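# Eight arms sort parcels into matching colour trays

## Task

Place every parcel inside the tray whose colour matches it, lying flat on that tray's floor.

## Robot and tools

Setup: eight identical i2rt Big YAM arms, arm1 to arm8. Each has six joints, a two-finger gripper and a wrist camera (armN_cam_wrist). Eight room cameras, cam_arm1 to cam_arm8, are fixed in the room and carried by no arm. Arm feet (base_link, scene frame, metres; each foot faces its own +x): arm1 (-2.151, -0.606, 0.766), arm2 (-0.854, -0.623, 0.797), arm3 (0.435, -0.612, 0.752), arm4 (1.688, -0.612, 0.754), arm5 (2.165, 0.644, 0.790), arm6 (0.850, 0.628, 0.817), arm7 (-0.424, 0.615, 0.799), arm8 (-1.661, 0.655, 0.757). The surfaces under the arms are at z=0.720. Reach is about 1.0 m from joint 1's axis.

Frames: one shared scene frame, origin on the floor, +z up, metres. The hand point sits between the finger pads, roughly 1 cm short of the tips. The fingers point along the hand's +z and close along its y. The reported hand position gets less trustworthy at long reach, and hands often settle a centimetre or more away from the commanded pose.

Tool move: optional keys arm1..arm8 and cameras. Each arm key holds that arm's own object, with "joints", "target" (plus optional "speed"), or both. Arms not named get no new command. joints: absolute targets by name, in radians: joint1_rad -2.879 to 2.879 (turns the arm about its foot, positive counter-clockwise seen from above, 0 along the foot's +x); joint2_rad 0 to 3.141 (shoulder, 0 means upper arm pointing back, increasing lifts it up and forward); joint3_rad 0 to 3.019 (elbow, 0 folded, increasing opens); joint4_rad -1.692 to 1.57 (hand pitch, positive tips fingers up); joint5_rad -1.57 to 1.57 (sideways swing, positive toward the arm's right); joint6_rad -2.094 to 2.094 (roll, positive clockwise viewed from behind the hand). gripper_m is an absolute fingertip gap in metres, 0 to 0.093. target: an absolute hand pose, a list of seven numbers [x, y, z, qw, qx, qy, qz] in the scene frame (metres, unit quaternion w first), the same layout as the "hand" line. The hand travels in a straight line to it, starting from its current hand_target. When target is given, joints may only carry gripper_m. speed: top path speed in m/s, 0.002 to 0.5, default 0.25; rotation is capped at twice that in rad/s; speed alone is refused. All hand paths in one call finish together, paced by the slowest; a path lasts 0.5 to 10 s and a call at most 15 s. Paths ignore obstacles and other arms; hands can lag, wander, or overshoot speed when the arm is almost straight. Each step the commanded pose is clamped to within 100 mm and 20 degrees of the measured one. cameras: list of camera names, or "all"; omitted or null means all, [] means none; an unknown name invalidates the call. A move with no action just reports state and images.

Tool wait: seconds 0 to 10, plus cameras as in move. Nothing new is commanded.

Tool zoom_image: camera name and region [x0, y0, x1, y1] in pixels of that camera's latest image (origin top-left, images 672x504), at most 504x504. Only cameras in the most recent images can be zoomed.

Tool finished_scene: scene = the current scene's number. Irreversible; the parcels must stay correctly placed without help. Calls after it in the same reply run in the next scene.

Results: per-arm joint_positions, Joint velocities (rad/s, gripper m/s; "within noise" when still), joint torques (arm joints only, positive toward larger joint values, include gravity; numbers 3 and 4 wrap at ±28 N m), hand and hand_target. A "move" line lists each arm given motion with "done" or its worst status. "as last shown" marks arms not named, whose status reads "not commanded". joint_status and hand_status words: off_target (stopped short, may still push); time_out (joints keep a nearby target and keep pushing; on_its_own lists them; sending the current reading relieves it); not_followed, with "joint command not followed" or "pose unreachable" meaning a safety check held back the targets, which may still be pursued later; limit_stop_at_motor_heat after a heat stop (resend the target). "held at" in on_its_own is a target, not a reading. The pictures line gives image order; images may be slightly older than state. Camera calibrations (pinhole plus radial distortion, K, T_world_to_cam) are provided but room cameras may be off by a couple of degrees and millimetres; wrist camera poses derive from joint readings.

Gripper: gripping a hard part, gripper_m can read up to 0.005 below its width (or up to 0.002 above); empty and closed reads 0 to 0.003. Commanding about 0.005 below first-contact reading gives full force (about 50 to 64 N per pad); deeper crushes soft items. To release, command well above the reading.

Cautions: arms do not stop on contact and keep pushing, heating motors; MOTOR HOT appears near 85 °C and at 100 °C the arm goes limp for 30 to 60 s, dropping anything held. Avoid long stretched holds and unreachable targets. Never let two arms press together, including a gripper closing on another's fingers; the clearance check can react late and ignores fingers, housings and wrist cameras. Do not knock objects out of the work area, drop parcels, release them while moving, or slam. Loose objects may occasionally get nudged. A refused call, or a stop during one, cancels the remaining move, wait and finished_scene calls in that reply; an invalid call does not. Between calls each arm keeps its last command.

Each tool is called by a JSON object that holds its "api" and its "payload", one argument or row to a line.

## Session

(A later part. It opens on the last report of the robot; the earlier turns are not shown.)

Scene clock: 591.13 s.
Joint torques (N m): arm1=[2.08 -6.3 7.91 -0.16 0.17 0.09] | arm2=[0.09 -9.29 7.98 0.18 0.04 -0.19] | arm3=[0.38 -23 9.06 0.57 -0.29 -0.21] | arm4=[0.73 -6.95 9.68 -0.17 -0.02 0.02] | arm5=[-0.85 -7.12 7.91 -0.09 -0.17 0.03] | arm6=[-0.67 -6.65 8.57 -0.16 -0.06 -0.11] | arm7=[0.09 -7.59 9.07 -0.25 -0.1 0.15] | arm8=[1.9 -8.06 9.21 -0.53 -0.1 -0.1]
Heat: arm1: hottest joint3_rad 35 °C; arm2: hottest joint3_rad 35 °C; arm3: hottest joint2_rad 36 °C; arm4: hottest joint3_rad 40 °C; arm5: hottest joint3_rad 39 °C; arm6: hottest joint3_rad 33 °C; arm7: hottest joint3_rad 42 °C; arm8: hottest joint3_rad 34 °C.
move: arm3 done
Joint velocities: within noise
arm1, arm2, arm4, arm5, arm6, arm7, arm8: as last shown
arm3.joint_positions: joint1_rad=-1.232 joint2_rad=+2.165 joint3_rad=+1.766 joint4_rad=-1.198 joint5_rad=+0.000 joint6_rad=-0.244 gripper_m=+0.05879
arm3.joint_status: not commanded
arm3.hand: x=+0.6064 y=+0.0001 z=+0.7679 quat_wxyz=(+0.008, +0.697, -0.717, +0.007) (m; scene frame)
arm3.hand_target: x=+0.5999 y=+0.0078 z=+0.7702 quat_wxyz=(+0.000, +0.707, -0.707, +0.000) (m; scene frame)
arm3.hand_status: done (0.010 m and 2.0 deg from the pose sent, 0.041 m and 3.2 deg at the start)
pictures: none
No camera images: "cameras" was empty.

{"api": "move", "payload": {
  "arm3": {"target":[0.6,0.008,0.764,0,0.7071,-0.7071,0],"speed":0.1},
  "cameras": []
}}

{"api": "move", "payload": {
  "arm3": {"joints":{"gripper_m":0.09}},
  "cameras": []
}}

{"api": "move", "payload": {
  "arm3": {"target":[0.604,0.0,0.95,0,0.7071,-0.7071,0],"speed":0.3},
  "cameras": []
}}

{"api": "move", "payload": {
  "arm3": {"target":[0.515,-0.31,1.05,0,0.7071,-0.7071,0],"speed":0.4},
  "arm6": {"target":[0.608,-0.01,0.87,0,0.7071,0.7071,0],"speed":0.4},
  "cameras": ["arm6_cam_wrist"]
}}

Scene clock: 602.80 s.
Joint torques (N m): arm1=[2.26 -5.95 7.9 -0.09 0.18 0.06] | arm2=[0.15 -9.29 7.98 0.17 0.04 -0.19] | arm3=[0.32 -22.59 8.53 0.53 -0.28 -0.22] | arm4=[0.79 -6.95 9.68 -0.16 -0.02 0.02] | arm5=[0.03 -7.18 7.87 -0.06 -0.14 0.04] | arm6=[-0.73 -6.71 8.57 -0.16 -0.06 -0.12] | arm7=[0.09 -7.59 8.99 -0.29 -0.09 0.16] | arm8=[2.14 -8.35 9.07 -0.47 -0.1 -0.09]
Heat: arm1: hottest joint3_rad 35 °C; arm2: hottest joint3_rad 35 °C; arm3: hottest joint2_rad 36 °C; arm4: hottest joint3_rad 40 °C; arm5: hottest joint3_rad 39 °C; arm6: hottest joint3_rad 33 °C; arm7: hottest joint3_rad 42 °C; arm8: hottest joint3_rad 35 °C.
move: arm3 done
Joint velocities: within noise
arm1.joint_positions: joint1_rad=-1.511 joint2_rad=+1.218 joint3_rad=+1.282 joint4_rad=-1.611 joint5_rad=+0.004 joint6_rad=+0.287 gripper_m=+0.08990
arm1.joint_status: not commanded
arm1.hand: x=-2.2750 y=-0.9221 z=+1.0570 quat_wxyz=(-0.012, -0.896, -0.444, +0.011) (m; scene frame)
arm1.hand_target: x=-2.2701 y=-0.9199 z=+1.0502 quat_wxyz=(+0.000, -0.895, -0.446, +0.000) (m; scene frame)
arm1.hand_status: not commanded
arm2, arm4, arm5, arm6, arm7, arm8: as last shown
arm3.joint_positions: joint1_rad=-1.232 joint2_rad=+2.165 joint3_rad=+1.766 joint4_rad=-1.186 joint5_rad=+0.000 joint6_rad=-0.244 gripper_m=+0.05879
arm3.joint_status: not commanded
arm3.hand: x=+0.6071 y=+0.0029 z=+0.7678 quat_wxyz=(+0.002, +0.697, -0.717, +0.004) (m; scene frame)
arm3.hand_target: x=+0.6000 y=+0.0079 z=+0.7641 quat_wxyz=(+0.000, +0.707, -0.707, +0.000) (m; scene frame)
arm3.hand_status: done (0.010 m and 1.7 deg from the pose sent, 0.011 m and 2.0 deg at the start)
pictures: none
No camera images: "cameras" was empty.

Scene clock: 603.43 s.
Joint torques (N m): arm1=[2.43 -6.3 7.88 -0.08 0.18 0.08] | arm2=[0.15 -9.29 7.98 0.17 0.04 -0.19] | arm3=[0.32 -22.48 8.54 0.62 -0.28 -0.2] | arm4=[0.73 -6.95 9.66 -0.17 -0.02 0.02] | arm5=[-0.38 -7.3 7.99 -0.01 -0.13 0.05] | arm6=[-0.67 -6.71 8.58 -0.14 -0.06 -0.12] | arm7=[0.21 -7.71 9.06 -0.21 -0.09 0.16] | arm8=[1.9 -8.41 9.16 -0.55 -0.1 -0.09]
Heat: arm1: hottest joint3_rad 35 °C; arm2: hottest joint3_rad 35 °C; arm3: hottest joint2_rad 36 °C; arm4: hottest joint3_rad 40 °C; arm5: hottest joint3_rad 39 °C; arm6: hottest joint3_rad 33 °C; arm7: hottest joint3_rad 42 °C; arm8: hottest joint3_rad 35 °C.
move: arm3 done
Joint velocities: within noise
arm1: as last shown
arm2.joint_positions: joint1_rad=-1.448 joint2_rad=+1.229 joint3_rad=+1.205 joint4_rad=-1.529 joint5_rad=-0.001 joint6_rad=-0.526 gripper_m=+0.08993
arm2.joint_status: not commanded
arm2.hand: x=-0.6772 y=-0.3272 z=+1.0526 quat_wxyz=(-0.008, +0.703, -0.711, -0.003) (m; scene frame)
arm2.hand_target: x=-0.6780 y=-0.3300 z=+1.0500 quat_wxyz=(+0.000, +0.707, -0.707, +0.000) (m; scene frame)
arm2.hand_status: not commanded
arm3.joint_positions: joint1_rad=-1.232 joint2_rad=+2.165 joint3_rad=+1.766 joint4_rad=-1.186 joint5_rad=+0.000 joint6_rad=-0.244 gripper_m=+0.08987
arm3.joint_status: all done
arm3.hand: x=+0.6071 y=+0.0030 z=+0.7678 quat_wxyz=(+0.002, +0.697, -0.717, +0.004) (m; scene frame)
arm3.hand_target: x=+0.6000 y=+0.0079 z=+0.7641 quat_wxyz=(+0.000, +0.707, -0.707, +0.000) (m; scene frame)
arm3.hand_status: not commanded
arm4.joint_positions: joint1_rad=+1.873 joint2_rad=+1.255 joint3_rad=+1.337 joint4_rad=-1.641 joint5_rad=+0.011 joint6_rad=-0.307 gripper_m=+0.08991
arm4.joint_status: not commanded
arm4.hand: x=+1.3571 y=-0.4968 z=+1.0537 quat_wxyz=(-0.002, +1.000, -0.005, -0.010) (m; scene frame)
arm4.hand_target: x=+1.3600 y=-0.5000 z=+1.0501 quat_wxyz=(+0.000, +1.000, +0.000, +0.000) (m; scene frame)
arm4.hand_status: not commanded
arm5.joint_positions: joint1_rad=+0.658 joint2_rad=+1.213 joint3_rad=+1.232 joint4_rad=-1.590 joint5_rad=+0.000 joint6_rad=-0.010 gripper_m=+0.09398
arm5.joint_status: not commanded
arm5.hand: x=+1.8549 y=+0.5133 z=+1.0590 quat_wxyz=(-0.003, +0.979, +0.202, +0.002) (m; scene frame)
arm5.hand_target: x=+1.8557 y=+0.5116 z=+1.0699 quat_wxyz=(-0.001, +0.980, +0.200, -0.008) (m; scene frame)
arm5.hand_status: not commanded
arm6.joint_positions: joint1_rad=-1.324 joint2_rad=+1.242 joint3_rad=+1.147 joint4_rad=-1.479 joint5_rad=+0.002 joint6_rad=-0.370 gripper_m=+0.08988
arm6.joint_status: not commanded
arm6.hand: x=+0.7252 y=+0.3085 z=+1.0462 quat_wxyz=(+0.001, -0.708, -0.707, -0.001) (m; scene frame)
arm6.hand_target: x=+0.7259 y=+0.3109 z=+1.0500 quat_wxyz=(+0.000, -0.707, -0.707, +0.000) (m; scene frame)
arm6.hand_status: not commanded
arm7.joint_positions: joint1_rad=+2.197 joint2_rad=+1.257 joint3_rad=+1.228 joint4_rad=-1.521 joint5_rad=+0.001 joint6_rad=+0.151 gripper_m=+0.08994
arm7.joint_status: not commanded
arm7.hand: x=-0.4179 y=+0.9705 z=+1.0552 quat_wxyz=(-0.008, +0.646, -0.763, -0.009) (m; scene frame)
arm7.hand_target: x=-0.4200 y=+0.9650 z=+1.0501 quat_wxyz=(+0.000, +0.647, -0.763, +0.000) (m; scene frame)
arm7.hand_status: not commanded
arm8.joint_positions: joint1_rad=+0.423 joint2_rad=+1.247 joint3_rad=+1.322 joint4_rad=-1.633 joint5_rad=+0.001 joint6_rad=-0.175 gripper_m=+0.08992
arm8.joint_status: not commanded
arm8.hand: x=-1.7255 y=+0.3116 z=+1.0518 quat_wxyz=(-0.004, -0.710, -0.704, +0.006) (m; scene frame)
arm8.hand_target: x=-1.7240 y=+0.3150 z=+1.0500 quat_wxyz=(+0.000, -0.707, -0.707, +0.000) (m; scene frame)
arm8.hand_status: not commanded
pictures: none
No camera images: "cameras" was empty.

Scene clock: 605.10 s.
Joint torques (N m): arm1=[2.08 -6.24 8.01 -0.17 0.2 0.08] | arm2=[0.09 -9.29 7.99 0.17 0.04 -0.19] | arm3=[-0.5 -21.71 14.17 -0.49 -0.26 -0.22] | arm4=[0.73 -6.95 9.66 -0.16 -0.02 0.02] | arm5=[-0.32 -7.36 7.9 0.03 -0.16 0.06] | arm6=[-0.73 -6.65 8.57 -0.17 -0.06 -0.12] | arm7=[0.15 -7.53 9.01 -0.27 -0.1 0.17] | arm8=[2.08 -8.47 9.17 -0.46 -0.11 -0.09]
Heat: arm1: hottest joint3_rad 35 °C; arm2: hottest joint3_rad 35 °C; arm3: hottest joint2_rad 36 °C; arm4: hottest joint3_rad 40 °C; arm5: hottest joint3_rad 39 °C; arm6: hottest joint3_rad 33 °C; arm7: hottest joint3_rad 42 °C; arm8: hottest joint3_rad 35 °C.
move: arm3 off_target
Joint velocities: within noise
arm1, arm2, arm4, arm5, arm6, arm7, arm8: as last shown
arm3.joint_positions: joint1_rad=-1.232 joint2_rad=+2.037 joint3_rad=+1.992 joint4_rad=-1.573 joint5_rad=+0.000 joint6_rad=-0.254 gripper_m=+0.08996
arm3.joint_status: not commanded
arm3.hand: x=+0.6020 y=-0.0131 z=+0.9313 quat_wxyz=(+0.016, +0.701, -0.713, +0.012) (m; scene frame)
arm3.hand_target: x=+0.6037 y=-0.0011 z=+0.9502 quat_wxyz=(-0.001, +0.707, -0.707, +0.000) (m; scene frame)
arm3.hand_status: off_target (0.023 m and 2.5 deg from the pose sent, 0.182 m and 1.7 deg at the start; pose on its path clipped on 12 of 50 steps)
pictures: none
No camera images: "cameras" was empty.

Scene clock: 607.27 s.
Joint torques (N m): arm1=[2.26 -6.36 7.88 -0.17 0.21 0.07] | arm2=[0.15 -9.29 7.98 0.17 0.04 -0.19] | arm3=[0.03 -8.88 9.26 -0.18 -0.28 -0.14] | arm4=[0.73 -6.95 9.68 -0.17 -0.02 0.02] | arm5=[-0.32 -7.53 7.84 -0.12 -0.19 0.08] | arm6=[0.09 -16.97 12.49 -0.23 -0.06 -0.02] | arm7=[0.09 -7.47 9.03 -0.27 -0.09 0.15] | arm8=[1.9 -8.18 9.09 -0.54 -0.11 -0.11]
Heat: arm1: hottest joint3_rad 35 °C; arm2: hottest joint3_rad 35 °C; arm3: hottest joint2_rad 36 °C; arm4: hottest joint3_rad 40 °C; arm5: hottest joint3_rad 39 °C; arm6: hottest joint3_rad 34 °C; arm7: hottest joint3_rad 42 °C; arm8: hottest joint3_rad 35 °C.
move: arm3 done; arm6 off_target
Joint velocities: within noise
arm1, arm2, arm4, arm5, arm7, arm8: as last shown
arm3.joint_positions: joint1_rad=-1.232 joint2_rad=+1.170 joint3_rad=+1.262 joint4_rad=-1.662 joint5_rad=+0.000 joint6_rad=-0.254 gripper_m=+0.08997
arm3.joint_status: not commanded
arm3.hand: x=+0.5192 y=-0.3082 z=+1.0487 quat_wxyz=(-0.004, +0.701, -0.713, +0.000) (m; scene frame)
arm3.hand_target: x=+0.5150 y=-0.3100 z=+1.0499 quat_wxyz=(+0.000, +0.707, -0.707, +0.000) (m; scene frame)
arm3.hand_status: done (0.005 m and 1.1 deg from the pose sent, 0.331 m and 2.5 deg at the start)
arm6.joint_positions: joint1_rad=-1.324 joint2_rad=+2.227 joint3_rad=+1.954 joint4_rad=-1.331 joint5_rad=+0.001 joint6_rad=-0.370 gripper_m=+0.08988
arm6.joint_status: not commanded
arm6.hand: x=+0.6081 y=+0.0075 z=+0.8576 quat_wxyz=(+0.007, -0.707, -0.707, -0.015) (m; scene frame)
arm6.hand_target: x=+0.6084 y=-0.0090 z=+0.8702 quat_wxyz=(+0.000, -0.707, -0.707, +0.000) (m; scene frame)
arm6.hand_status: off_target (0.021 m and 1.9 deg from the pose sent, 0.382 m and 0.2 deg at the start; pose on its path clipped on 14 of 65 steps)
pictures: arm6_cam_wrist
camera_calibration:
arm6_cam_wrist: T_world_to_cam=[[-0.999975, -0.00569663, -0.00409461, 0.610258], [-0.007014, 0.799681, 0.600385, -0.510803], [-0.000145792, 0.600399, -0.799701, 0.805782], [0, 0, 0, 1]] pos_world=[0.606778, -0.0718353, 0.953562]

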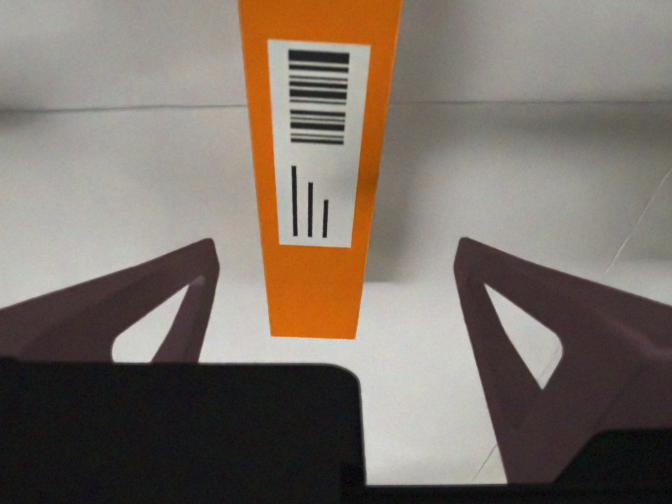

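{"api": "move", "payload": {
  "arm6": {"target":[0.621,-0.006,0.768,0,0.7071,0.7071,0],"speed":0.2},
  "cameras": ["arm6_cam_wrist"]
}}

{"api": "move", "payload": {
  "arm6": {"joints":{"gripper_m":0.045}},
  "cameras": []
}}

{"api": "move", "payload": {
  "arm6": {"target":[0.726,0.311,1.05,0,0.7071,0.7071,0],"speed":0.35},
  "cameras": []
}}

{"api": "move", "payload": {
  "arm6": {"joints":{"joint1_rad":0.28,"joint6_rad":-0.337}},
  "cameras": []
}}

{"api": "move", "payload": {
  "arm6": {"target":[1.51,0.4,0.84,0,0,1,0],"speed":0.4},
  "cameras": ["cam_arm6"]
}}

{"api": "move", "payload": {
  "arm6": {"target":[1.51,0.4,0.78,0,0,1,0],"speed":0.12},
  "cameras": ["arm6_cam_wrist"]
}}

Scene clock: 629.67 s.
Joint torques (N m): arm1=[2.32 -6.3 7.91 -0.12 0.17 0.09] | arm2=[0.09 -9.29 7.98 0.17 0.04 -0.19] | arm3=[-0.03 -8.94 9.29 -0.21 -0.28 -0.13] | arm4=[0.73 -6.89 9.68 -0.16 -0.02 0.02] | arm5=[-0.67 -7.59 7.97 0.06 -0.11 0.06] | arm6=[0.15 -18.37 8.38 0.51 -0.06 0.01] | arm7=[0.26 -7.53 9.03 -0.24 -0.09 0.15] | arm8=[1.96 -8.06 9.14 -0.51 -0.11 -0.11]
Heat: arm1: hottest joint3_rad 35 °C; arm2: hottest joint3_rad 35 °C; arm3: hottest joint2_rad 34 °C; arm4: hottest joint3_rad 40 °C; arm5: hottest joint3_rad 40 °C; arm6: hottest joint3_rad 35 °C; arm7: hottest joint3_rad 42 °C; arm8: hottest joint3_rad 35 °C.
move: arm6 off_target
Joint velocities: within noise
arm1, arm2, arm3, arm4, arm5, arm7, arm8: as last shown
arm6.joint_positions: joint1_rad=-1.309 joint2_rad=+2.325 joint3_rad=+1.863 joint4_rad=-1.138 joint5_rad=+0.001 joint6_rad=-0.356 gripper_m=+0.08988
arm6.joint_status: not commanded
arm6.hand: x=+0.6180 y=+0.0048 z=+0.7609 quat_wxyz=(+0.007, -0.707, -0.707, -0.013) (m; scene frame)
arm6.hand_target: x=+0.6210 y=-0.0057 z=+0.7680 quat_wxyz=(+0.000, -0.707, -0.707, +0.000) (m; scene frame)
arm6.hand_status: off_target (0.013 m and 1.7 deg from the pose sent, 0.092 m and 1.9 deg at the start)
pictures: arm6_cam_wrist
camera_calibration:
arm6_cam_wrist: T_world_to_cam=[[-0.999974, -0.00681919, -0.00228011, 0.618312], [-0.00682999, 0.801721, 0.59766, -0.448585], [-0.00224754, 0.59766, -0.801747, 0.732841], [0, 0, 0, 1]] pos_world=[0.616879, -0.0741335, 0.857063]

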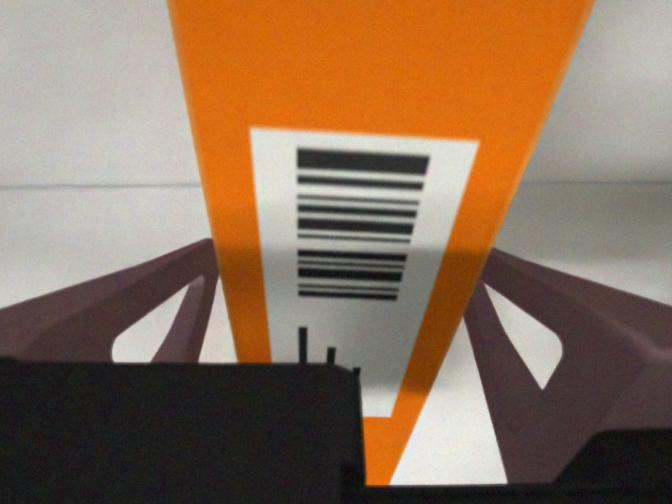

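Scene clock: 630.27 s.
Joint torques (N m): arm1=[2.2 -5.95 7.94 -0.09 0.2 0.07] | arm2=[0.09 -9.29 7.98 0.18 0.04 -0.19] | arm3=[-0.03 -8.82 9.29 -0.21 -0.28 -0.14] | arm4=[0.79 -6.89 9.68 -0.16 -0.02 0.02] | arm5=[-0.44 -7.24 7.97 -0.05 -0.16 0.01] | arm6=[0.15 -18.37 8.38 0.5 -0.03 -0.01] | arm7=[-0.03 -7.65 9.01 -0.25 -0.1 0.16] | arm8=[2.14 -8.23 9.16 -0.47 -0.09 -0.1]
Heat: arm1: hottest joint3_rad 35 °C; arm2: hottest joint3_rad 35 °C; arm3: hottest joint2_rad 34 °C; arm4: hottest joint3_rad 40 °C; arm5: hottest joint3_rad 40 °C; arm6: hottest joint3_rad 35 °C; arm7: hottest joint3_rad 42 °C; arm8: hottest joint3_rad 35 °C.
move: arm6 off_target
Joint velocities: within noise
arm1, arm2, arm3, arm4, arm5, arm7, arm8: as last shown
arm6.joint_positions: joint1_rad=-1.309 joint2_rad=+2.325 joint3_rad=+1.863 joint4_rad=-1.137 joint5_rad=+0.000 joint6_rad=-0.355 gripper_m=+0.05990
arm6.joint_status: gripper_m off_target (ended at +0.05994, target +0.04500)
arm6.hand: x=+0.6181 y=+0.0047 z=+0.7609 quat_wxyz=(+0.006, -0.707, -0.707, -0.013) (m; scene frame)
arm6.hand_target: x=+0.6211 y=-0.0057 z=+0.7680 quat_wxyz=(+0.000, -0.707, -0.707, +0.000) (m; scene frame)
arm6.hand_status: not commanded
pictures: none
No camera images: "cameras" was empty.

Scene clock: 632.40 s.
Joint torques (N m): arm1=[2.08 -6.07 7.8 -0.09 0.2 0.08] | arm2=[0.09 -9.29 7.98 0.17 0.04 -0.19] | arm3=[0.15 -8.82 9.28 -0.2 -0.28 -0.14] | arm4=[0.73 -6.89 9.66 -0.16 -0.02 0.02] | arm5=[-0.03 -7.59 7.91 -0.09 -0.12 0.03] | arm6=[-1.49 -6.24 9.06 -0.12 -0.02 -0.17] | arm7=[0.09 -7.53 9.01 -0.25 -0.09 0.16] | arm8=[2.32 -8.06 9.21 -0.5 -0.09 -0.1]
Heat: arm1: hottest joint3_rad 35 °C; arm2: hottest joint3_rad 35 °C; arm3: hottest joint2_rad 34 °C; arm4: hottest joint3_rad 40 °C; arm5: hottest joint3_rad 40 °C; arm6: hottest joint3_rad 35 °C; arm7: hottest joint3_rad 42 °C; arm8: hottest joint3_rad 35 °C.
move: arm6 done
Joint velocities: within noise
arm1, arm2, arm3, arm4, arm5, arm7, arm8: as last shown
arm6.joint_positions: joint1_rad=-1.314 joint2_rad=+1.238 joint3_rad=+1.141 joint4_rad=-1.478 joint5_rad=+0.000 joint6_rad=-0.363 gripper_m=+0.05991
arm6.joint_status: not commanded
arm6.hand: x=+0.7294 y=+0.3091 z=+1.0451 quat_wxyz=(+0.001, -0.706, -0.708, -0.002) (m; scene frame)
arm6.hand_target: x=+0.7261 y=+0.3109 z=+1.0499 quat_wxyz=(+0.000, -0.707, -0.707, +0.000) (m; scene frame)
arm6.hand_status: done (0.006 m and 0.3 deg from the pose sent, 0.435 m and 1.6 deg at the start)
pictures: none
No camera images: "cameras" was empty.

Scene clock: 634.30 s.
Joint torques (N m): arm1=[2.02 -5.83 7.92 -0.09 0.23 0.09] | arm2=[0.15 -9.29 7.97 0.17 0.04 -0.19] | arm3=[0.26 -8.94 9.26 -0.21 -0.28 -0.15] | arm4=[0.79 -6.89 9.68 -0.17 -0.02 0.02] | arm5=[-0.56 -6.83 7.9 -0.17 -0.15 0.04] | arm6=[-0.03 -6.36 9.05 -0.17 0.03 -0.01] | arm7=[0.09 -7.59 9.01 -0.24 -0.1 0.16] | arm8=[1.85 -8.29 9.11 -0.51 -0.1 -0.1]
Heat: arm1: hottest joint3_rad 35 °C; arm2: hottest joint3_rad 35 °C; arm3: hottest joint2_rad 34 °C; arm4: hottest joint3_rad 40 °C; arm5: hottest joint3_rad 40 °C; arm6: hottest joint3_rad 35 °C; arm7: hottest joint3_rad 42 °C; arm8: hottest joint3_rad 35 °C.
move: arm6 done
Joint velocities: within noise
arm1, arm2, arm3, arm4, arm5, arm7, arm8: as last shown
arm6.joint_positions: joint1_rad=+0.272 joint2_rad=+1.238 joint3_rad=+1.141 joint4_rad=-1.479 joint5_rad=-0.001 joint6_rad=-0.346 gripper_m=+0.06004
arm6.joint_status: all done
arm6.hand: x=+1.1714 y=+0.5123 z=+1.0450 quat_wxyz=(+0.002, +0.000, -1.000, -0.001) (m; scene frame)
arm6.hand_target: x=+1.1718 y=+0.5149 z=+1.0498 quat_wxyz=(+0.000, +0.000, -1.000, +0.000) (m; scene frame)
arm6.hand_status: not commanded
pictures: none
No camera images: "cameras" was empty.

Scene clock: 636.57 s.
Joint torques (N m): arm1=[2.2 -6.07 7.95 -0.14 0.19 0.07] | arm2=[0.15 -9.29 7.97 0.17 0.04 -0.19] | arm3=[0.03 -8.94 9.28 -0.21 -0.28 -0.14] | arm4=[0.73 -6.89 9.68 -0.17 -0.02 0.02] | arm5=[-0.67 -7.41 7.88 0.01 -0.12 0.05] | arm6=[0.09 -17.55 12.59 -0.23 0.02 0] | arm7=[0.09 -7.47 9.03 -0.27 -0.09 0.15] | arm8=[1.79 -8.12 9.18 -0.54 -0.1 -0.11]
Heat: arm1: hottest joint3_rad 35 °C; arm2: hottest joint3_rad 35 °C; arm3: hottest joint2_rad 33 °C; arm4: hottest joint3_rad 40 °C; arm5: hottest joint3_rad 40 °C; arm6: hottest joint3_rad 36 °C; arm7: hottest joint3_rad 42 °C; arm8: hottest joint3_rad 35 °C.
move: arm6 off_target
Joint velocities: within noise
arm1.joint_positions: joint1_rad=-1.511 joint2_rad=+1.218 joint3_rad=+1.282 joint4_rad=-1.611 joint5_rad=+0.004 joint6_rad=+0.287 gripper_m=+0.08990
arm1.joint_status: not commanded
arm1.hand: x=-2.2750 y=-0.9221 z=+1.0570 quat_wxyz=(-0.012, -0.896, -0.444, +0.011) (m; scene frame)
arm1.hand_target: x=-2.2701 y=-0.9199 z=+1.0502 quat_wxyz=(+0.000, -0.895, -0.446, +0.000) (m; scene frame)
arm1.hand_status: not commanded
arm2, arm3, arm4, arm5, arm7, arm8: as last shown
arm6.joint_positions: joint1_rad=+0.276 joint2_rad=+2.299 joint3_rad=+1.999 joint4_rad=-1.307 joint5_rad=-0.001 joint6_rad=-0.342 gripper_m=+0.06004
arm6.joint_status: not commanded
arm6.hand: x=+1.4915 y=+0.4001 z=+0.8262 quat_wxyz=(+0.017, +0.000, -1.000, -0.006) (m; scene frame)
arm6.hand_target: x=+1.5090 y=+0.4003 z=+0.8403 quat_wxyz=(-0.001, +0.000, -1.000, +0.000) (m; scene frame)
arm6.hand_status: off_target (0.023 m and 2.1 deg from the pose sent, 0.411 m and 0.3 deg at the start; pose on its path clipped on 16 of 68 steps)
pictures: cam_arm6

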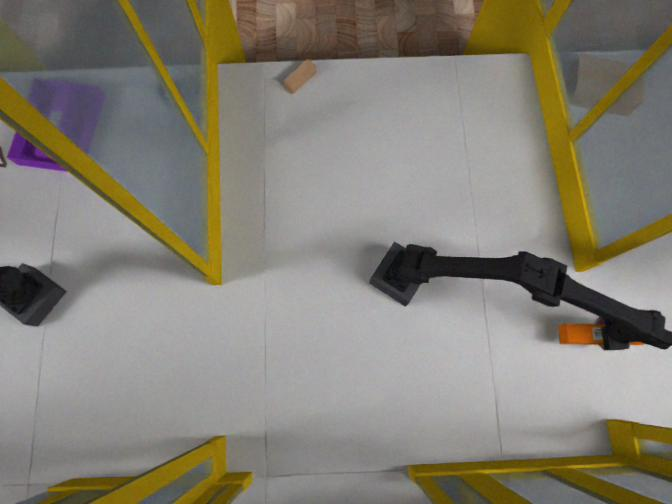

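Scene clock: 637.70 s.
Joint torques (N m): arm1=[2.37 -6.53 7.9 -0.02 0.17 0.08] | arm2=[0.15 -9.29 7.98 0.18 0.04 -0.19] | arm3=[0.09 -8.88 9.25 -0.21 -0.27 -0.14] | arm4=[0.73 -6.95 9.68 -0.16 -0.02 0.02] | arm5=[-0.32 -7.06 8.01 -0.09 -0.14 0.06] | arm6=[0.09 -18.67 8.42 0.54 0.02 0] | arm7=[0.26 -7.53 9.02 -0.25 -0.09 0.15] | arm8=[2.02 -8.12 9.14 -0.57 -0.1 -0.1]
Heat: arm1: hottest joint3_rad 35 °C; arm2: hottest joint3_rad 35 °C; arm3: hottest joint2_rad 33 °C; arm4: hottest joint3_rad 40 °C; arm5: hottest joint3_rad 40 °C; arm6: hottest joint3_rad 36 °C; arm7: hottest joint3_rad 42 °C; arm8: hottest joint3_rad 35 °C.
move: arm6 done
Joint velocities: within noise
arm1, arm3: as last shown
arm2.joint_positions: joint1_rad=-1.448 joint2_rad=+1.229 joint3_rad=+1.205 joint4_rad=-1.529 joint5_rad=-0.001 joint6_rad=-0.526 gripper_m=+0.08993
arm2.joint_status: not commanded
arm2.hand: x=-0.6772 y=-0.3272 z=+1.0526 quat_wxyz=(-0.008, +0.703, -0.711, -0.003) (m; scene frame)
arm2.hand_target: x=-0.6780 y=-0.3300 z=+1.0500 quat_wxyz=(+0.000, +0.707, -0.707, +0.000) (m; scene frame)
arm2.hand_status: not commanded
arm4.joint_positions: joint1_rad=+1.873 joint2_rad=+1.255 joint3_rad=+1.337 joint4_rad=-1.641 joint5_rad=+0.011 joint6_rad=-0.307 gripper_m=+0.08991
arm4.joint_status: not commanded
arm4.hand: x=+1.3571 y=-0.4968 z=+1.0537 quat_wxyz=(-0.002, +1.000, -0.005, -0.010) (m; scene frame)
arm4.hand_target: x=+1.3600 y=-0.5000 z=+1.0501 quat_wxyz=(+0.000, +1.000, +0.000, +0.000) (m; scene frame)
arm4.hand_status: not commanded
arm5.joint_positions: joint1_rad=+0.658 joint2_rad=+1.213 joint3_rad=+1.232 joint4_rad=-1.590 joint5_rad=+0.000 joint6_rad=-0.010 gripper_m=+0.09398
arm5.joint_status: not commanded
arm5.hand: x=+1.8549 y=+0.5133 z=+1.0590 quat_wxyz=(-0.003, +0.979, +0.202, +0.002) (m; scene frame)
arm5.hand_target: x=+1.8557 y=+0.5116 z=+1.0699 quat_wxyz=(-0.001, +0.980, +0.200, -0.008) (m; scene frame)
arm5.hand_status: not commanded
arm6.joint_positions: joint1_rad=+0.276 joint2_rad=+2.369 joint3_rad=+1.999 joint4_rad=-1.218 joint5_rad=-0.001 joint6_rad=-0.342 gripper_m=+0.06004
arm6.joint_status: not commanded
arm6.hand: x=+1.5025 y=+0.3961 z=+0.7789 quat_wxyz=(+0.008, +0.000, -1.000, -0.003) (m; scene frame)
arm6.hand_target: x=+1.5099 y=+0.4000 z=+0.7800 quat_wxyz=(+0.000, +0.000, -1.000, +0.000) (m; scene frame)
arm6.hand_status: done (0.009 m and 1.0 deg from the pose sent, 0.050 m and 2.1 deg at the start)
arm7.joint_positions: joint1_rad=+2.197 joint2_rad=+1.257 joint3_rad=+1.228 joint4_rad=-1.521 joint5_rad=+0.001 joint6_rad=+0.151 gripper_m=+0.08994
arm7.joint_status: not commanded
arm7.hand: x=-0.4179 y=+0.9705 z=+1.0552 quat_wxyz=(-0.008, +0.646, -0.763, -0.009) (m; scene frame)
arm7.hand_target: x=-0.4200 y=+0.9650 z=+1.0501 quat_wxyz=(+0.000, +0.647, -0.763, +0.000) (m; scene frame)
arm7.hand_status: not commanded
arm8.joint_positions: joint1_rad=+0.423 joint2_rad=+1.247 joint3_rad=+1.322 joint4_rad=-1.633 joint5_rad=+0.001 joint6_rad=-0.175 gripper_m=+0.08992
arm8.joint_status: not commanded
arm8.hand: x=-1.7255 y=+0.3116 z=+1.0518 quat_wxyz=(-0.004, -0.710, -0.704, +0.006) (m; scene frame)
arm8.hand_target: x=-1.7240 y=+0.3150 z=+1.0500 quat_wxyz=(+0.000, -0.707, -0.707, +0.000) (m; scene frame)
arm8.hand_status: not commanded
pictures: arm6_cam_wrist
camera_calibration:
arm6_cam_wrist: T_world_to_cam=[[0.0073699, -0.999973, 0.0000220605, 0.383604], [-0.808534, -0.005946, 0.588419, 0.764662], [-0.588403, -0.00435443, -0.808556, 1.63986], [0, 0, 0, 1]] pos_world=[1.58033, 0.395281, 0.875967]

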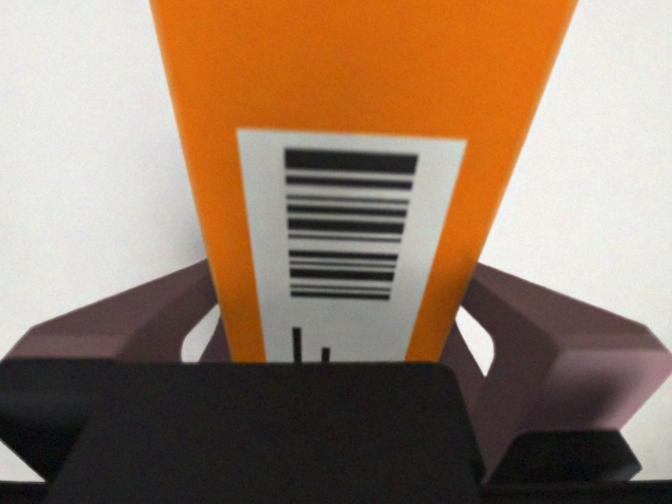

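{"api": "move", "payload": {
  "arm6": {"target":[1.508,0.4,0.761,0,0,1,0],"speed":0.12},
  "cameras": []
}}

{"api": "move", "payload": {
  "arm6": {"joints":{"gripper_m":0.09}},
  "cameras": []
}}

{"api": "move", "payload": {
  "arm6": {"target":[1.503,0.397,0.95,0,0,1,0],"speed":0.3},
  "cameras": []
}}

{"api": "move", "payload": {
  "arm6": {"target":[1.172,0.513,1.05,0,0,1,0],"speed":0.4},
  "arm5": {"target":[1.488,0.397,0.87,0,1,0,0],"speed":0.4},
  "cameras": ["arm5_cam_wrist","cam_arm5"]
}}

Scene clock: 647.57 s.
Joint torques (N m): arm1=[2.55 -6.18 7.97 -0.13 0.19 0.07] | arm2=[0.15 -9.29 7.98 0.17 0.04 -0.19] | arm3=[0.03 -8.88 9.31 -0.2 -0.28 -0.14] | arm4=[0.73 -6.89 9.68 -0.17 -0.02 0.02] | arm5=[-0.38 -6.59 7.88 -0.03 -0.1 0.04] | arm6=[0.03 -18.02 7.91 0.55 0.03 -0.01] | arm7=[0.15 -7.59 8.99 -0.27 -0.1 0.16] | arm8=[2.02 -8.23 9.16 -0.5 -0.09 -0.1]
Heat: arm1: hottest joint3_rad 35 °C; arm2: hottest joint3_rad 35 °C; arm3: hottest joint2_rad 33 °C; arm4: hottest joint3_rad 40 °C; arm5: hottest joint3_rad 40 °C; arm6: hottest joint3_rad 35 °C; arm7: hottest joint3_rad 42 °C; arm8: hottest joint3_rad 35 °C.
move: arm6 done
Joint velocities: within noise
arm1, arm2, arm3, arm4, arm5, arm7, arm8: as last shown
arm6.joint_positions: joint1_rad=+0.276 joint2_rad=+2.381 joint3_rad=+1.982 joint4_rad=-1.180 joint5_rad=-0.001 joint6_rad=-0.342 gripper_m=+0.06004
arm6.joint_status: not commanded
arm6.hand: x=+1.5031 y=+0.3959 z=+0.7650 quat_wxyz=(+0.004, +0.000, -1.000, -0.002) (m; scene frame)
arm6.hand_target: x=+1.5079 y=+0.3999 z=+0.7611 quat_wxyz=(+0.000, +0.000, -1.000, +0.000) (m; scene frame)
arm6.hand_status: done (0.008 m and 0.5 deg from the pose sent, 0.019 m and 1.0 deg at the start)
pictures: none
No camera images: "cameras" was empty.

Scene clock: 648.20 s.
Joint torques (N m): arm1=[2.37 -6.24 7.83 -0.23 0.21 0.07] | arm2=[0.15 -9.29 7.98 0.17 0.04 -0.19] | arm3=[0.09 -9 9.29 -0.23 -0.28 -0.14] | arm4=[0.73 -6.89 9.68 -0.17 -0.02 0.02] | arm5=[-0.67 -7.24 8.02 -0.18 -0.15 0.04] | arm6=[0.03 -18.26 7.99 0.57 0.03 -0.01] | arm7=[0.26 -7.59 9.02 -0.25 -0.1 0.15] | arm8=[2.08 -8.18 9.16 -0.57 -0.09 -0.08]
Heat: arm1: hottest joint3_rad 35 °C; arm2: hottest joint3_rad 35 °C; arm3: hottest joint2_rad 33 °C; arm4: hottest joint3_rad 40 °C; arm5: hottest joint3_rad 40 °C; arm6: hottest joint3_rad 35 °C; arm7: hottest joint3_rad 42 °C; arm8: hottest joint3_rad 35 °C.
move: arm6 done
Joint velocities: within noise
arm1, arm2, arm4, arm5, arm7, arm8: as last shown
arm3.joint_positions: joint1_rad=-1.232 joint2_rad=+1.170 joint3_rad=+1.262 joint4_rad=-1.662 joint5_rad=+0.000 joint6_rad=-0.254 gripper_m=+0.08997
arm3.joint_status: not commanded
arm3.hand: x=+0.5192 y=-0.3082 z=+1.0487 quat_wxyz=(-0.004, +0.701, -0.713, +0.000) (m; scene frame)
arm3.hand_target: x=+0.5150 y=-0.3100 z=+1.0499 quat_wxyz=(+0.000, +0.707, -0.707, +0.000) (m; scene frame)
arm3.hand_status: not commanded
arm6.joint_positions: joint1_rad=+0.276 joint2_rad=+2.381 joint3_rad=+1.982 joint4_rad=-1.180 joint5_rad=-0.001 joint6_rad=-0.342 gripper_m=+0.08980
arm6.joint_status: all done
arm6.hand: x=+1.5031 y=+0.3959 z=+0.7650 quat_wxyz=(+0.004, +0.000, -1.000, -0.002) (m; scene frame)
arm6.hand_target: x=+1.5079 y=+0.3999 z=+0.7611 quat_wxyz=(+0.000, +0.000, -1.000, +0.000) (m; scene frame)
arm6.hand_status: not commanded
pictures: none
No camera images: "cameras" was empty.

Scene clock: 649.90 s.
Joint torques (N m): arm1=[2.08 -6.36 7.95 -0.18 0.21 0.07] | arm2=[0.09 -9.29 7.98 0.18 0.04 -0.19] | arm3=[0.15 -8.94 9.29 -0.21 -0.29 -0.14] | arm4=[0.73 -6.95 9.68 -0.17 -0.02 0.02] | arm5=[-0.67 -7.06 7.88 0.12 -0.14 0.03] | arm6=[-0.5 -17.96 13.07 -0.24 0.03 -0.08] | arm7=[0.26 -7.77 9.05 -0.27 -0.1 0.15] | arm8=[1.96 -8.18 9.18 -0.53 -0.11 -0.1]
Heat: arm1: hottest joint3_rad 35 °C; arm2: hottest joint3_rad 35 °C; arm3: hottest joint2_rad 33 °C; arm4: hottest joint3_rad 40 °C; arm5: hottest joint3_rad 40 °C; arm6: hottest joint3_rad 36 °C; arm7: hottest joint3_rad 42 °C; arm8: hottest joint3_rad 35 °C.
move: arm6 off_target
Joint velocities: within noise
arm1, arm2, arm3, arm4, arm5, arm7, arm8: as last shown
arm6.joint_positions: joint1_rad=+0.276 joint2_rad=+2.233 joint3_rad=+2.159 joint4_rad=-1.540 joint5_rad=-0.001 joint6_rad=-0.342 gripper_m=+0.08988
arm6.joint_status: not commanded
arm6.hand: x=+1.4895 y=+0.4008 z=+0.9300 quat_wxyz=(+0.021, +0.000, -1.000, -0.008) (m; scene frame)
arm6.hand_target: x=+1.5019 y=+0.3973 z=+0.9502 quat_wxyz=(-0.001, +0.000, -1.000, +0.000) (m; scene frame)
arm6.hand_status: off_target (0.024 m and 2.5 deg from the pose sent, 0.185 m and 0.5 deg at the start; pose on its path clipped on 12 of 51 steps)
pictures: none
No camera images: "cameras" was empty.

Scene clock: 652.30 s.
Joint torques (N m): arm1=[2.26 -6.07 7.94 -0.12 0.18 0.06] | arm2=[0.09 -9.29 7.99 0.17 0.04 -0.19] | arm3=[0.21 -8.88 9.28 -0.21 -0.27 -0.13] | arm4=[0.73 -6.89 9.66 -0.16 -0.02 0.02] | arm5=[-1.44 -20.25 10.02 -0.25 -0.13 0.1] | arm6=[-0.67 -6.71 8.57 -0.17 0.03 -0.1] | arm7=[0.21 -7.53 9.01 -0.2 -0.09 0.15] | arm8=[2.37 -8.18 9.17 -0.49 -0.12 -0.1]
Heat: arm1: hottest joint3_rad 35 °C; arm2: hottest joint3_rad 35 °C; arm3: hottest joint2_rad 33 °C; arm4: hottest joint3_rad 40 °C; arm5: hottest joint3_rad 40 °C; arm6: hottest joint3_rad 36 °C; arm7: hottest joint3_rad 42 °C; arm8: hottest joint3_rad 35 °C.
move: arm5 off_target; arm6 done
Joint velocities: within noise
arm1, arm2, arm3, arm4, arm7, arm8: as last shown
arm5.joint_positions: joint1_rad=+0.616 joint2_rad=+2.342 joint3_rad=+2.239 joint4_rad=-1.495 joint5_rad=-0.004 joint6_rad=+0.339 gripper_m=+0.09398
arm5.joint_status: not commanded
arm5.hand: x=+1.5009 y=+0.3977 z=+0.8556 quat_wxyz=(-0.006, +1.000, +0.008, +0.016) (m; scene frame)
arm5.hand_target: x=+1.4888 y=+0.3975 z=+0.8701 quat_wxyz=(+0.000, +1.000, +0.000, +0.000) (m; scene frame)
arm5.hand_status: off_target (0.019 m and 2.1 deg from the pose sent, 0.429 m and 23.3 deg at the start)
arm6.joint_positions: joint1_rad=+0.276 joint2_rad=+1.243 joint3_rad=+1.149 joint4_rad=-1.478 joint5_rad=-0.001 joint6_rad=-0.342 gripper_m=+0.08988
arm6.joint_status: not commanded
arm6.hand: x=+1.1746 y=+0.5127 z=+1.0462 quat_wxyz=(+0.001, +0.000, -1.000, -0.001) (m; scene frame)
arm6.hand_target: x=+1.1720 y=+0.5130 z=+1.0499 quat_wxyz=(+0.000, +0.000, -1.000, +0.000) (m; scene frame)
arm6.hand_status: done (0.005 m and 0.1 deg from the pose sent, 0.357 m and 2.6 deg at the start)
pictures: arm5_cam_wrist, cam_arm5
camera_calibration:
arm5_cam_wrist: T_world_to_cam=[[-0.00488574, 0.999834, 0.0175548, -0.404274], [0.803056, -0.00653791, 0.595867, -1.70496], [0.595883, 0.0170088, -0.802891, -0.0901061], [0, 0, 0, 1]] pos_world=[1.4209, 0.394593, 0.950683]

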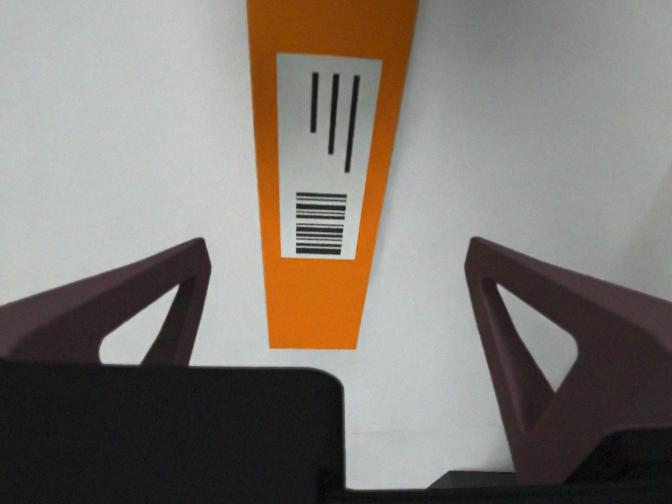

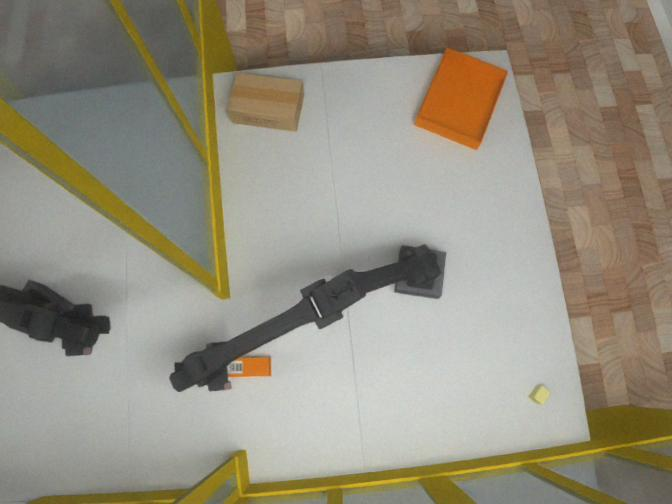

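{"api": "move", "payload": {
  "arm5": {"target":[1.508,0.389,0.766,0,0.9998,-0.02,0],"speed":0.2},
  "cameras": ["arm5_cam_wrist"]
}}

{"api": "move", "payload": {
  "arm5": {"joints":{"gripper_m":0.045}},
  "cameras": []
}}

{"api": "move", "payload": {
  "arm5": {"target":[1.854,0.534,1.05,0,1,0,0],"speed":0.35},
  "cameras": []
}}

{"api": "move", "payload": {
  "arm5": {"joints":{"joint1_rad":-1.688,"joint6_rad":0.13}},
  "cameras": []
}}

{"api": "move", "payload": {
  "arm5": {"target":[2.43,1.308,0.91,0,0.505,-0.863,0],"speed":0.4},
  "cameras": ["arm5_cam_wrist","cam_arm5"]
}}

Scene clock: 671.50 s.
Joint torques (N m): arm1=[2.61 -6.24 7.83 -0.13 0.22 0.08] | arm2=[0.09 -9.29 7.98 0.18 0.04 -0.19] | arm3=[0.03 -8.94 9.28 -0.2 -0.28 -0.14] | arm4=[0.73 -6.95 9.68 -0.17 -0.02 0.02] | arm5=[-0.67 -21.42 6.63 0.79 -0.13 0.04] | arm6=[-0.73 -6.65 8.58 -0.14 0.03 -0.1] | arm7=[0.21 -7.71 9.01 -0.24 -0.09 0.16] | arm8=[1.96 -8.29 9.22 -0.5 -0.11 -0.09]
Heat: arm1: hottest joint3_rad 35 °C; arm2: hottest joint3_rad 35 °C; arm3: hottest joint3_rad 33 °C; arm4: hottest joint3_rad 40 °C; arm5: hottest joint3_rad 39 °C; arm6: hottest joint3_rad 37 °C; arm7: hottest joint3_rad 42 °C; arm8: hottest joint3_rad 35 °C.
move: arm5 off_target
Joint velocities: within noise
arm1, arm2, arm3, arm4, arm6, arm7, arm8: as last shown
arm5.joint_positions: joint1_rad=+0.626 joint2_rad=+2.376 joint3_rad=+2.041 joint4_rad=-1.257 joint5_rad=-0.004 joint6_rad=+0.400 gripper_m=+0.09398
arm5.joint_status: not commanded
arm5.hand: x=+1.5134 y=+0.3951 z=+0.7588 quat_wxyz=(-0.005, +1.000, -0.017, +0.012) (m; scene frame)
arm5.hand_target: x=+1.5082 y=+0.3890 z=+0.7661 quat_wxyz=(+0.000, +1.000, -0.020, +0.000) (m; scene frame)
arm5.hand_status: off_target (0.011 m and 1.6 deg from the pose sent, 0.090 m and 3.7 deg at the start)
arm6.hand_target: x=+1.1721 y=+0.5130 z=+1.0499 quat_wxyz=(+0.000, +0.000, -1.000, +0.000) (m; scene frame)
pictures: arm5_cam_wrist
camera_calibration:
arm5_cam_wrist: T_world_to_cam=[[0.045563, 0.998821, 0.0167682, -0.475232], [0.805694, -0.0466663, 0.59049, -1.64134], [0.590577, -0.0133945, -0.80687, -0.152041], [0, 0, 0, 1]] pos_world=[1.43387, 0.396039, 0.85449]

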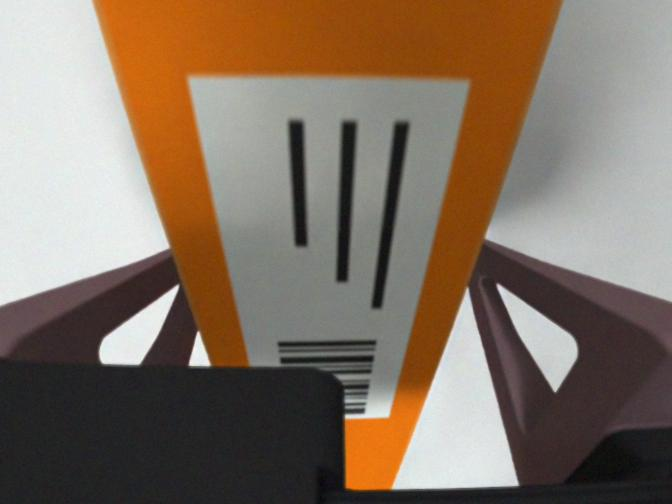

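Scene clock: 672.10 s.
Joint torques (N m): arm1=[2.32 -6.24 7.9 -0.12 0.2 0.07] | arm2=[0.15 -9.29 7.98 0.17 0.04 -0.19] | arm3=[0.09 -8.88 9.26 -0.21 -0.27 -0.14] | arm4=[0.73 -6.95 9.68 -0.16 -0.02 0.02] | arm5=[-0.73 -21.48 6.71 0.66 -0.07 0.03] | arm6=[-0.67 -6.65 8.59 -0.17 0.03 -0.1] | arm7=[0.15 -7.53 9.01 -0.27 -0.09 0.15] | arm8=[2.14 -8 9.18 -0.49 -0.11 -0.11]
Heat: arm1: hottest joint3_rad 35 °C; arm2: hottest joint3_rad 35 °C; arm3: hottest joint3_rad 33 °C; arm4: hottest joint3_rad 40 °C; arm5: hottest joint3_rad 39 °C; arm6: hottest joint3_rad 37 °C; arm7: hottest joint3_rad 42 °C; arm8: hottest joint3_rad 35 °C.
move: arm5 off_target
Joint velocities: within noise
arm1, arm2, arm3, arm4, arm6, arm7, arm8: as last shown
arm5.joint_positions: joint1_rad=+0.626 joint2_rad=+2.376 joint3_rad=+2.041 joint4_rad=-1.256 joint5_rad=-0.005 joint6_rad=+0.400 gripper_m=+0.05846
arm5.joint_status: gripper_m off_target (ended at +0.05850, target +0.04500)
arm5.hand: x=+1.5133 y=+0.3949 z=+0.7588 quat_wxyz=(-0.005, +1.000, -0.018, +0.012) (m; scene frame)
arm5.hand_target: x=+1.5081 y=+0.3890 z=+0.7661 quat_wxyz=(+0.000, +1.000, -0.020, +0.000) (m; scene frame)
arm5.hand_status: not commanded
pictures: none
No camera images: "cameras" was empty.

Scene clock: 674.27 s.
Joint torques (N m): arm1=[2.26 -6.12 7.97 -0.17 0.21 0.08] | arm2=[0.09 -9.29 7.98 0.16 0.04 -0.19] | arm3=[0.03 -8.94 9.31 -0.23 -0.28 -0.14] | arm4=[0.73 -6.89 9.68 -0.17 -0.02 0.02] | arm5=[-1.38 -5.83 7.46 -0.13 -0.08 -0.13] | arm6=[-0.73 -6.71 8.58 -0.17 0.03 -0.11] | arm7=[0.09 -7.82 9.01 -0.25 -0.09 0.15] | arm8=[1.96 -8.12 9.17 -0.5 -0.11 -0.1]
Heat: arm1: hottest joint3_rad 35 °C; arm2: hottest joint3_rad 35 °C; arm3: hottest joint3_rad 33 °C; arm4: hottest joint3_rad 40 °C; arm5: hottest joint3_rad 39 °C; arm6: hottest joint3_rad 37 °C; arm7: hottest joint3_rad 42 °C; arm8: hottest joint3_rad 35 °C.
move: arm5 done
Joint velocities: within noise
arm1.joint_positions: joint1_rad=-1.511 joint2_rad=+1.218 joint3_rad=+1.282 joint4_rad=-1.611 joint5_rad=+0.004 joint6_rad=+0.287 gripper_m=+0.08990
arm1.joint_status: not commanded
arm1.hand: x=-2.2750 y=-0.9221 z=+1.0570 quat_wxyz=(-0.012, -0.896, -0.444, +0.011) (m; scene frame)
arm1.hand_target: x=-2.2701 y=-0.9199 z=+1.0502 quat_wxyz=(+0.000, -0.895, -0.446, +0.000) (m; scene frame)
arm1.hand_status: not commanded
arm2, arm3, arm4, arm6, arm7, arm8: as last shown
arm5.joint_positions: joint1_rad=+0.604 joint2_rad=+1.189 joint3_rad=+1.180 joint4_rad=-1.555 joint5_rad=-0.005 joint6_rad=+0.347 gripper_m=+0.05846
arm5.joint_status: not commanded
arm5.hand: x=+1.8556 y=+0.5319 z=+1.0465 quat_wxyz=(+0.001, +1.000, -0.002, -0.001) (m; scene frame)
arm5.hand_target: x=+1.8541 y=+0.5340 z=+1.0500 quat_wxyz=(+0.000, +1.000, +0.000, +0.000) (m; scene frame)
arm5.hand_status: done (0.004 m and 0.2 deg from the pose sent, 0.469 m and 2.5 deg at the start)
pictures: none
No camera images: "cameras" was empty.

Scene clock: 676.47 s.
Joint torques (N m): arm1=[2.14 -6.36 7.91 -0.14 0.17 0.07] | arm2=[0.15 -9.35 7.98 0.17 0.04 -0.19] | arm3=[0.03 -8.94 9.28 -0.21 -0.27 -0.13] | arm4=[0.73 -6.95 9.66 -0.17 -0.02 0.02] | arm5=[-1.73 -6.77 7.5 -0.05 -0.14 -0.14] | arm6=[-0.73 -6.71 8.57 -0.17 0.03 -0.1] | arm7=[0.21 -7.65 9.03 -0.23 -0.1 0.15] | arm8=[2.08 -8.18 9.21 -0.5 -0.12 -0.1]
Heat: arm1: hottest joint3_rad 35 °C; arm2: hottest joint3_rad 35 °C; arm3: hottest joint3_rad 33 °C; arm4: hottest joint3_rad 40 °C; arm5: hottest joint3_rad 39 °C; arm6: hottest joint3_rad 37 °C; arm7: hottest joint3_rad 42 °C; arm8: hottest joint3_rad 35 °C.
move: arm5 done
Joint velocities: within noise
arm1, arm3, arm6: as last shown
arm2.joint_positions: joint1_rad=-1.448 joint2_rad=+1.229 joint3_rad=+1.205 joint4_rad=-1.529 joint5_rad=-0.001 joint6_rad=-0.526 gripper_m=+0.08993
arm2.joint_status: not commanded
arm2.hand: x=-0.6772 y=-0.3272 z=+1.0526 quat_wxyz=(-0.008, +0.703, -0.711, -0.003) (m; scene frame)
arm2.hand_target: x=-0.6780 y=-0.3300 z=+1.0500 quat_wxyz=(+0.000, +0.707, -0.707, +0.000) (m; scene frame)
arm2.hand_status: not commanded
arm4.joint_positions: joint1_rad=+1.873 joint2_rad=+1.255 joint3_rad=+1.337 joint4_rad=-1.641 joint5_rad=+0.011 joint6_rad=-0.307 gripper_m=+0.08991
arm4.joint_status: not commanded
arm4.hand: x=+1.3571 y=-0.4968 z=+1.0537 quat_wxyz=(-0.002, +1.000, -0.005, -0.010) (m; scene frame)
arm4.hand_target: x=+1.3600 y=-0.5000 z=+1.0501 quat_wxyz=(+0.000, +1.000, +0.000, +0.000) (m; scene frame)
arm4.hand_status: not commanded
arm5.joint_positions: joint1_rad=-1.683 joint2_rad=+1.204 joint3_rad=+1.180 joint4_rad=-1.555 joint5_rad=-0.004 joint6_rad=+0.140 gripper_m=+0.05845
arm5.joint_status: all done
arm5.hand: x=+2.2834 y=+0.9492 z=+1.0461 quat_wxyz=(+0.001, +0.505, -0.863, -0.001) (m; scene frame)
arm5.hand_target: x=+2.2845 y=+0.9476 z=+1.0542 quat_wxyz=(-0.004, +0.507, -0.862, -0.005) (m; scene frame)
arm5.hand_status: not commanded
arm7.joint_positions: joint1_rad=+2.197 joint2_rad=+1.257 joint3_rad=+1.228 joint4_rad=-1.521 joint5_rad=+0.001 joint6_rad=+0.151 gripper_m=+0.08994
arm7.joint_status: not commanded
arm7.hand: x=-0.4179 y=+0.9705 z=+1.0552 quat_wxyz=(-0.008, +0.646, -0.763, -0.009) (m; scene frame)
arm7.hand_target: x=-0.4200 y=+0.9650 z=+1.0501 quat_wxyz=(+0.000, +0.647, -0.763, +0.000) (m; scene frame)
arm7.hand_status: not commanded
arm8.joint_positions: joint1_rad=+0.423 joint2_rad=+1.247 joint3_rad=+1.322 joint4_rad=-1.633 joint5_rad=+0.001 joint6_rad=-0.175 gripper_m=+0.08992
arm8.joint_status: not commanded
arm8.hand: x=-1.7255 y=+0.3116 z=+1.0518 quat_wxyz=(-0.004, -0.710, -0.704, +0.006) (m; scene frame)
arm8.hand_target: x=-1.7240 y=+0.3150 z=+1.0500 quat_wxyz=(+0.000, -0.707, -0.707, +0.000) (m; scene frame)
arm8.hand_status: not commanded
pictures: none
No camera images: "cameras" was empty.

Scene clock: 678.83 s.
Joint torques (N m): arm1=[2.55 -6.53 7.9 -0.16 0.18 0.07] | arm2=[0.15 -9.29 7.97 0.18 0.04 -0.19] | arm3=[0.03 -8.88 9.28 -0.21 -0.27 -0.13] | arm4=[0.73 -6.95 9.68 -0.16 -0.02 0.02] | arm5=[-1.26 -20.48 10.45 -0.14 -0.03 -0.11] | arm6=[-0.73 -6.65 8.58 -0.17 0.03 -0.1] | arm7=[0.03 -7.71 9.02 -0.29 -0.09 0.15] | arm8=[2.14 -8.41 9.14 -0.49 -0.11 -0.11]
Heat: arm1: hottest joint3_rad 35 °C; arm2: hottest joint3_rad 35 °C; arm3: hottest joint3_rad 33 °C; arm4: hottest joint3_rad 40 °C; arm5: hottest joint3_rad 39 °C; arm6: hottest joint3_rad 37 °C; arm7: hottest joint3_rad 42 °C; arm8: hottest joint3_rad 35 °C.
move: arm5 off_target
Joint velocities: within noise
arm1, arm2, arm3, arm4, arm6, arm7, arm8: as last shown
arm5.joint_positions: joint1_rad=-1.683 joint2_rad=+2.337 joint3_rad=+2.302 joint4_rad=-1.581 joint5_rad=-0.003 joint6_rad=+0.140 gripper_m=+0.05845
arm5.joint_status: not commanded
arm5.hand: x=+2.4212 y=+1.2989 z=+0.8927 quat_wxyz=(+0.015, +0.504, -0.863, +0.011) (m; scene frame)
arm5.hand_target: x=+2.4297 y=+1.3070 z=+0.9100 quat_wxyz=(-0.001, +0.505, -0.863, +0.000) (m; scene frame)
arm5.hand_status: off_target (0.021 m and 2.2 deg from the pose sent, 0.411 m and 0.2 deg at the start; pose on its path clipped on 6 of 71 steps)
pictures: arm5_cam_wrist, cam_arm5
camera_calibration:
arm5_cam_wrist: T_world_to_cam=[[0.865607, -0.500635, 0.00947421, -1.45296], [-0.404899, -0.688695, 0.601461, 1.34555], [-0.294588, -0.524465, -0.798846, 2.23174], [0, 0, 0, 1]] pos_world=[2.45995, 1.36974, 0.987283]

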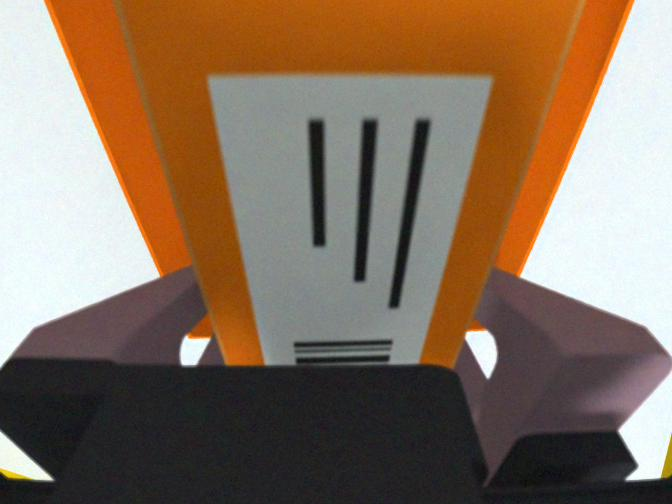

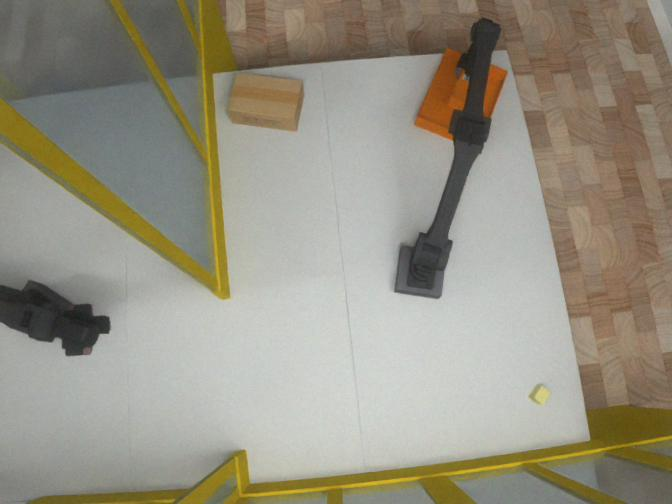

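{"api": "move", "payload": {
  "arm5": {"target":[2.424,1.301,0.785,0,0.505,-0.863,0],"speed":0.18},
  "cameras": []
}}

{"api": "move", "payload": {
  "arm5": {"target":[2.424,1.301,0.762,0,0.505,-0.863,0],"speed":0.12},
  "cameras": ["cam_arm5"]
}}

Scene clock: 690.33 s.
Joint torques (N m): arm1=[2.37 -6.01 7.92 -0.2 0.18 0.08] | arm2=[0.09 -9.29 7.98 0.17 0.04 -0.19] | arm3=[0.15 -8.88 9.26 -0.23 -0.29 -0.13] | arm4=[0.73 -6.95 9.66 -0.16 -0.02 0.02] | arm5=[-1.14 -20.84 6.8 0.57 -0.04 -0.08] | arm6=[-0.73 -6.71 8.55 -0.16 0.03 -0.1] | arm7=[0.32 -7.77 9.02 -0.24 -0.1 0.15] | arm8=[2.08 -8.35 9.13 -0.55 -0.11 -0.11]
Heat: arm1: hottest joint3_rad 35 °C; arm2: hottest joint3_rad 35 °C; arm3: hottest joint3_rad 33 °C; arm4: hottest joint3_rad 40 °C; arm5: hottest joint3_rad 40 °C; arm6: hottest joint3_rad 37 °C; arm7: hottest joint3_rad 42 °C; arm8: hottest joint3_rad 35 °C.
move: arm5 off_target
Joint velocities: within noise
arm1, arm2, arm4, arm6, arm7, arm8: as last shown
arm3.joint_positions: joint1_rad=-1.232 joint2_rad=+1.170 joint3_rad=+1.262 joint4_rad=-1.662 joint5_rad=+0.000 joint6_rad=-0.254 gripper_m=+0.08997
arm3.joint_status: not commanded
arm3.hand: x=+0.5192 y=-0.3082 z=+1.0487 quat_wxyz=(-0.004, +0.701, -0.713, +0.000) (m; scene frame)
arm3.hand_target: x=+0.5150 y=-0.3100 z=+1.0499 quat_wxyz=(+0.000, +0.707, -0.707, +0.000) (m; scene frame)
arm3.hand_status: not commanded
arm5.joint_positions: joint1_rad=-1.683 joint2_rad=+2.383 joint3_rad=+2.076 joint4_rad=-1.301 joint5_rad=-0.003 joint6_rad=+0.140 gripper_m=+0.05845
arm5.joint_status: not commanded
arm5.hand: x=+2.4196 y=+1.2944 z=+0.7757 quat_wxyz=(+0.012, +0.504, -0.863, +0.009) (m; scene frame)
arm5.hand_target: x=+2.4240 y=+1.3008 z=+0.7850 quat_wxyz=(+0.000, +0.505, -0.863, +0.000) (m; scene frame)
arm5.hand_status: off_target (0.012 m and 1.7 deg from the pose sent, 0.108 m and 2.2 deg at the start)
pictures: none
No camera images: "cameras" was empty.

Scene clock: 691.37 s.
Joint torques (N m): arm1=[2.37 -6.01 7.9 -0.08 0.18 0.06] | arm2=[0.09 -9.29 7.98 0.17 0.04 -0.19] | arm3=[0.09 -8.94 9.28 -0.21 -0.28 -0.14] | arm4=[0.73 -6.89 9.68 -0.17 -0.02 0.02] | arm5=[-1.03 -21.42 6.68 0.69 -0.04 -0.05] | arm6=[-0.73 -6.71 8.58 -0.16 0.03 -0.1] | arm7=[0.15 -7.59 9.01 -0.25 -0.1 0.16] | arm8=[2.02 -8.06 9.16 -0.54 -0.11 -0.08]
Heat: arm1: hottest joint3_rad 35 °C; arm2: hottest joint3_rad 35 °C; arm3: hottest joint3_rad 33 °C; arm4: hottest joint3_rad 40 °C; arm5: hottest joint3_rad 40 °C; arm6: hottest joint3_rad 37 °C; arm7: hottest joint3_rad 42 °C; arm8: hottest joint3_rad 35 °C.
move: arm5 done
Joint velocities: within noise
arm1, arm2, arm3, arm4, arm6, arm7, arm8: as last shown
arm5.joint_positions: joint1_rad=-1.683 joint2_rad=+2.395 joint3_rad=+2.060 joint4_rad=-1.259 joint5_rad=-0.003 joint6_rad=+0.140 gripper_m=+0.05845
arm5.joint_status: not commanded
arm5.hand: x=+2.4207 y=+1.2969 z=+0.7619 quat_wxyz=(+0.007, +0.504, -0.863, +0.004) (m; scene frame)
arm5.hand_target: x=+2.4240 y=+1.3008 z=+0.7619 quat_wxyz=(+0.000, +0.505, -0.863, +0.000) (m; scene frame)
arm5.hand_status: done (0.005 m and 0.9 deg from the pose sent, 0.016 m and 1.7 deg at the start)
pictures: cam_arm5

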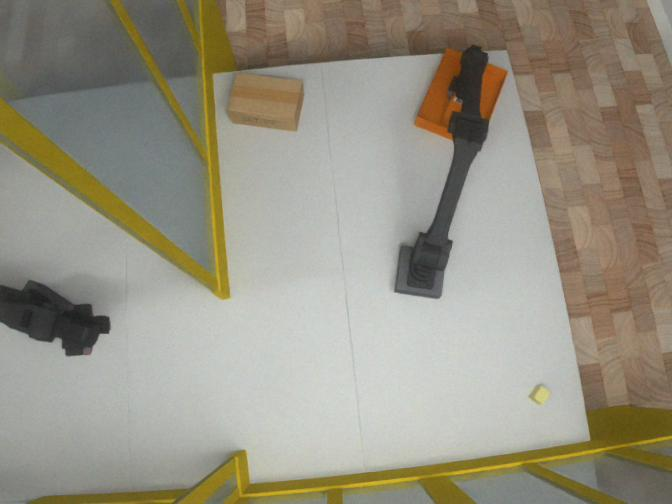

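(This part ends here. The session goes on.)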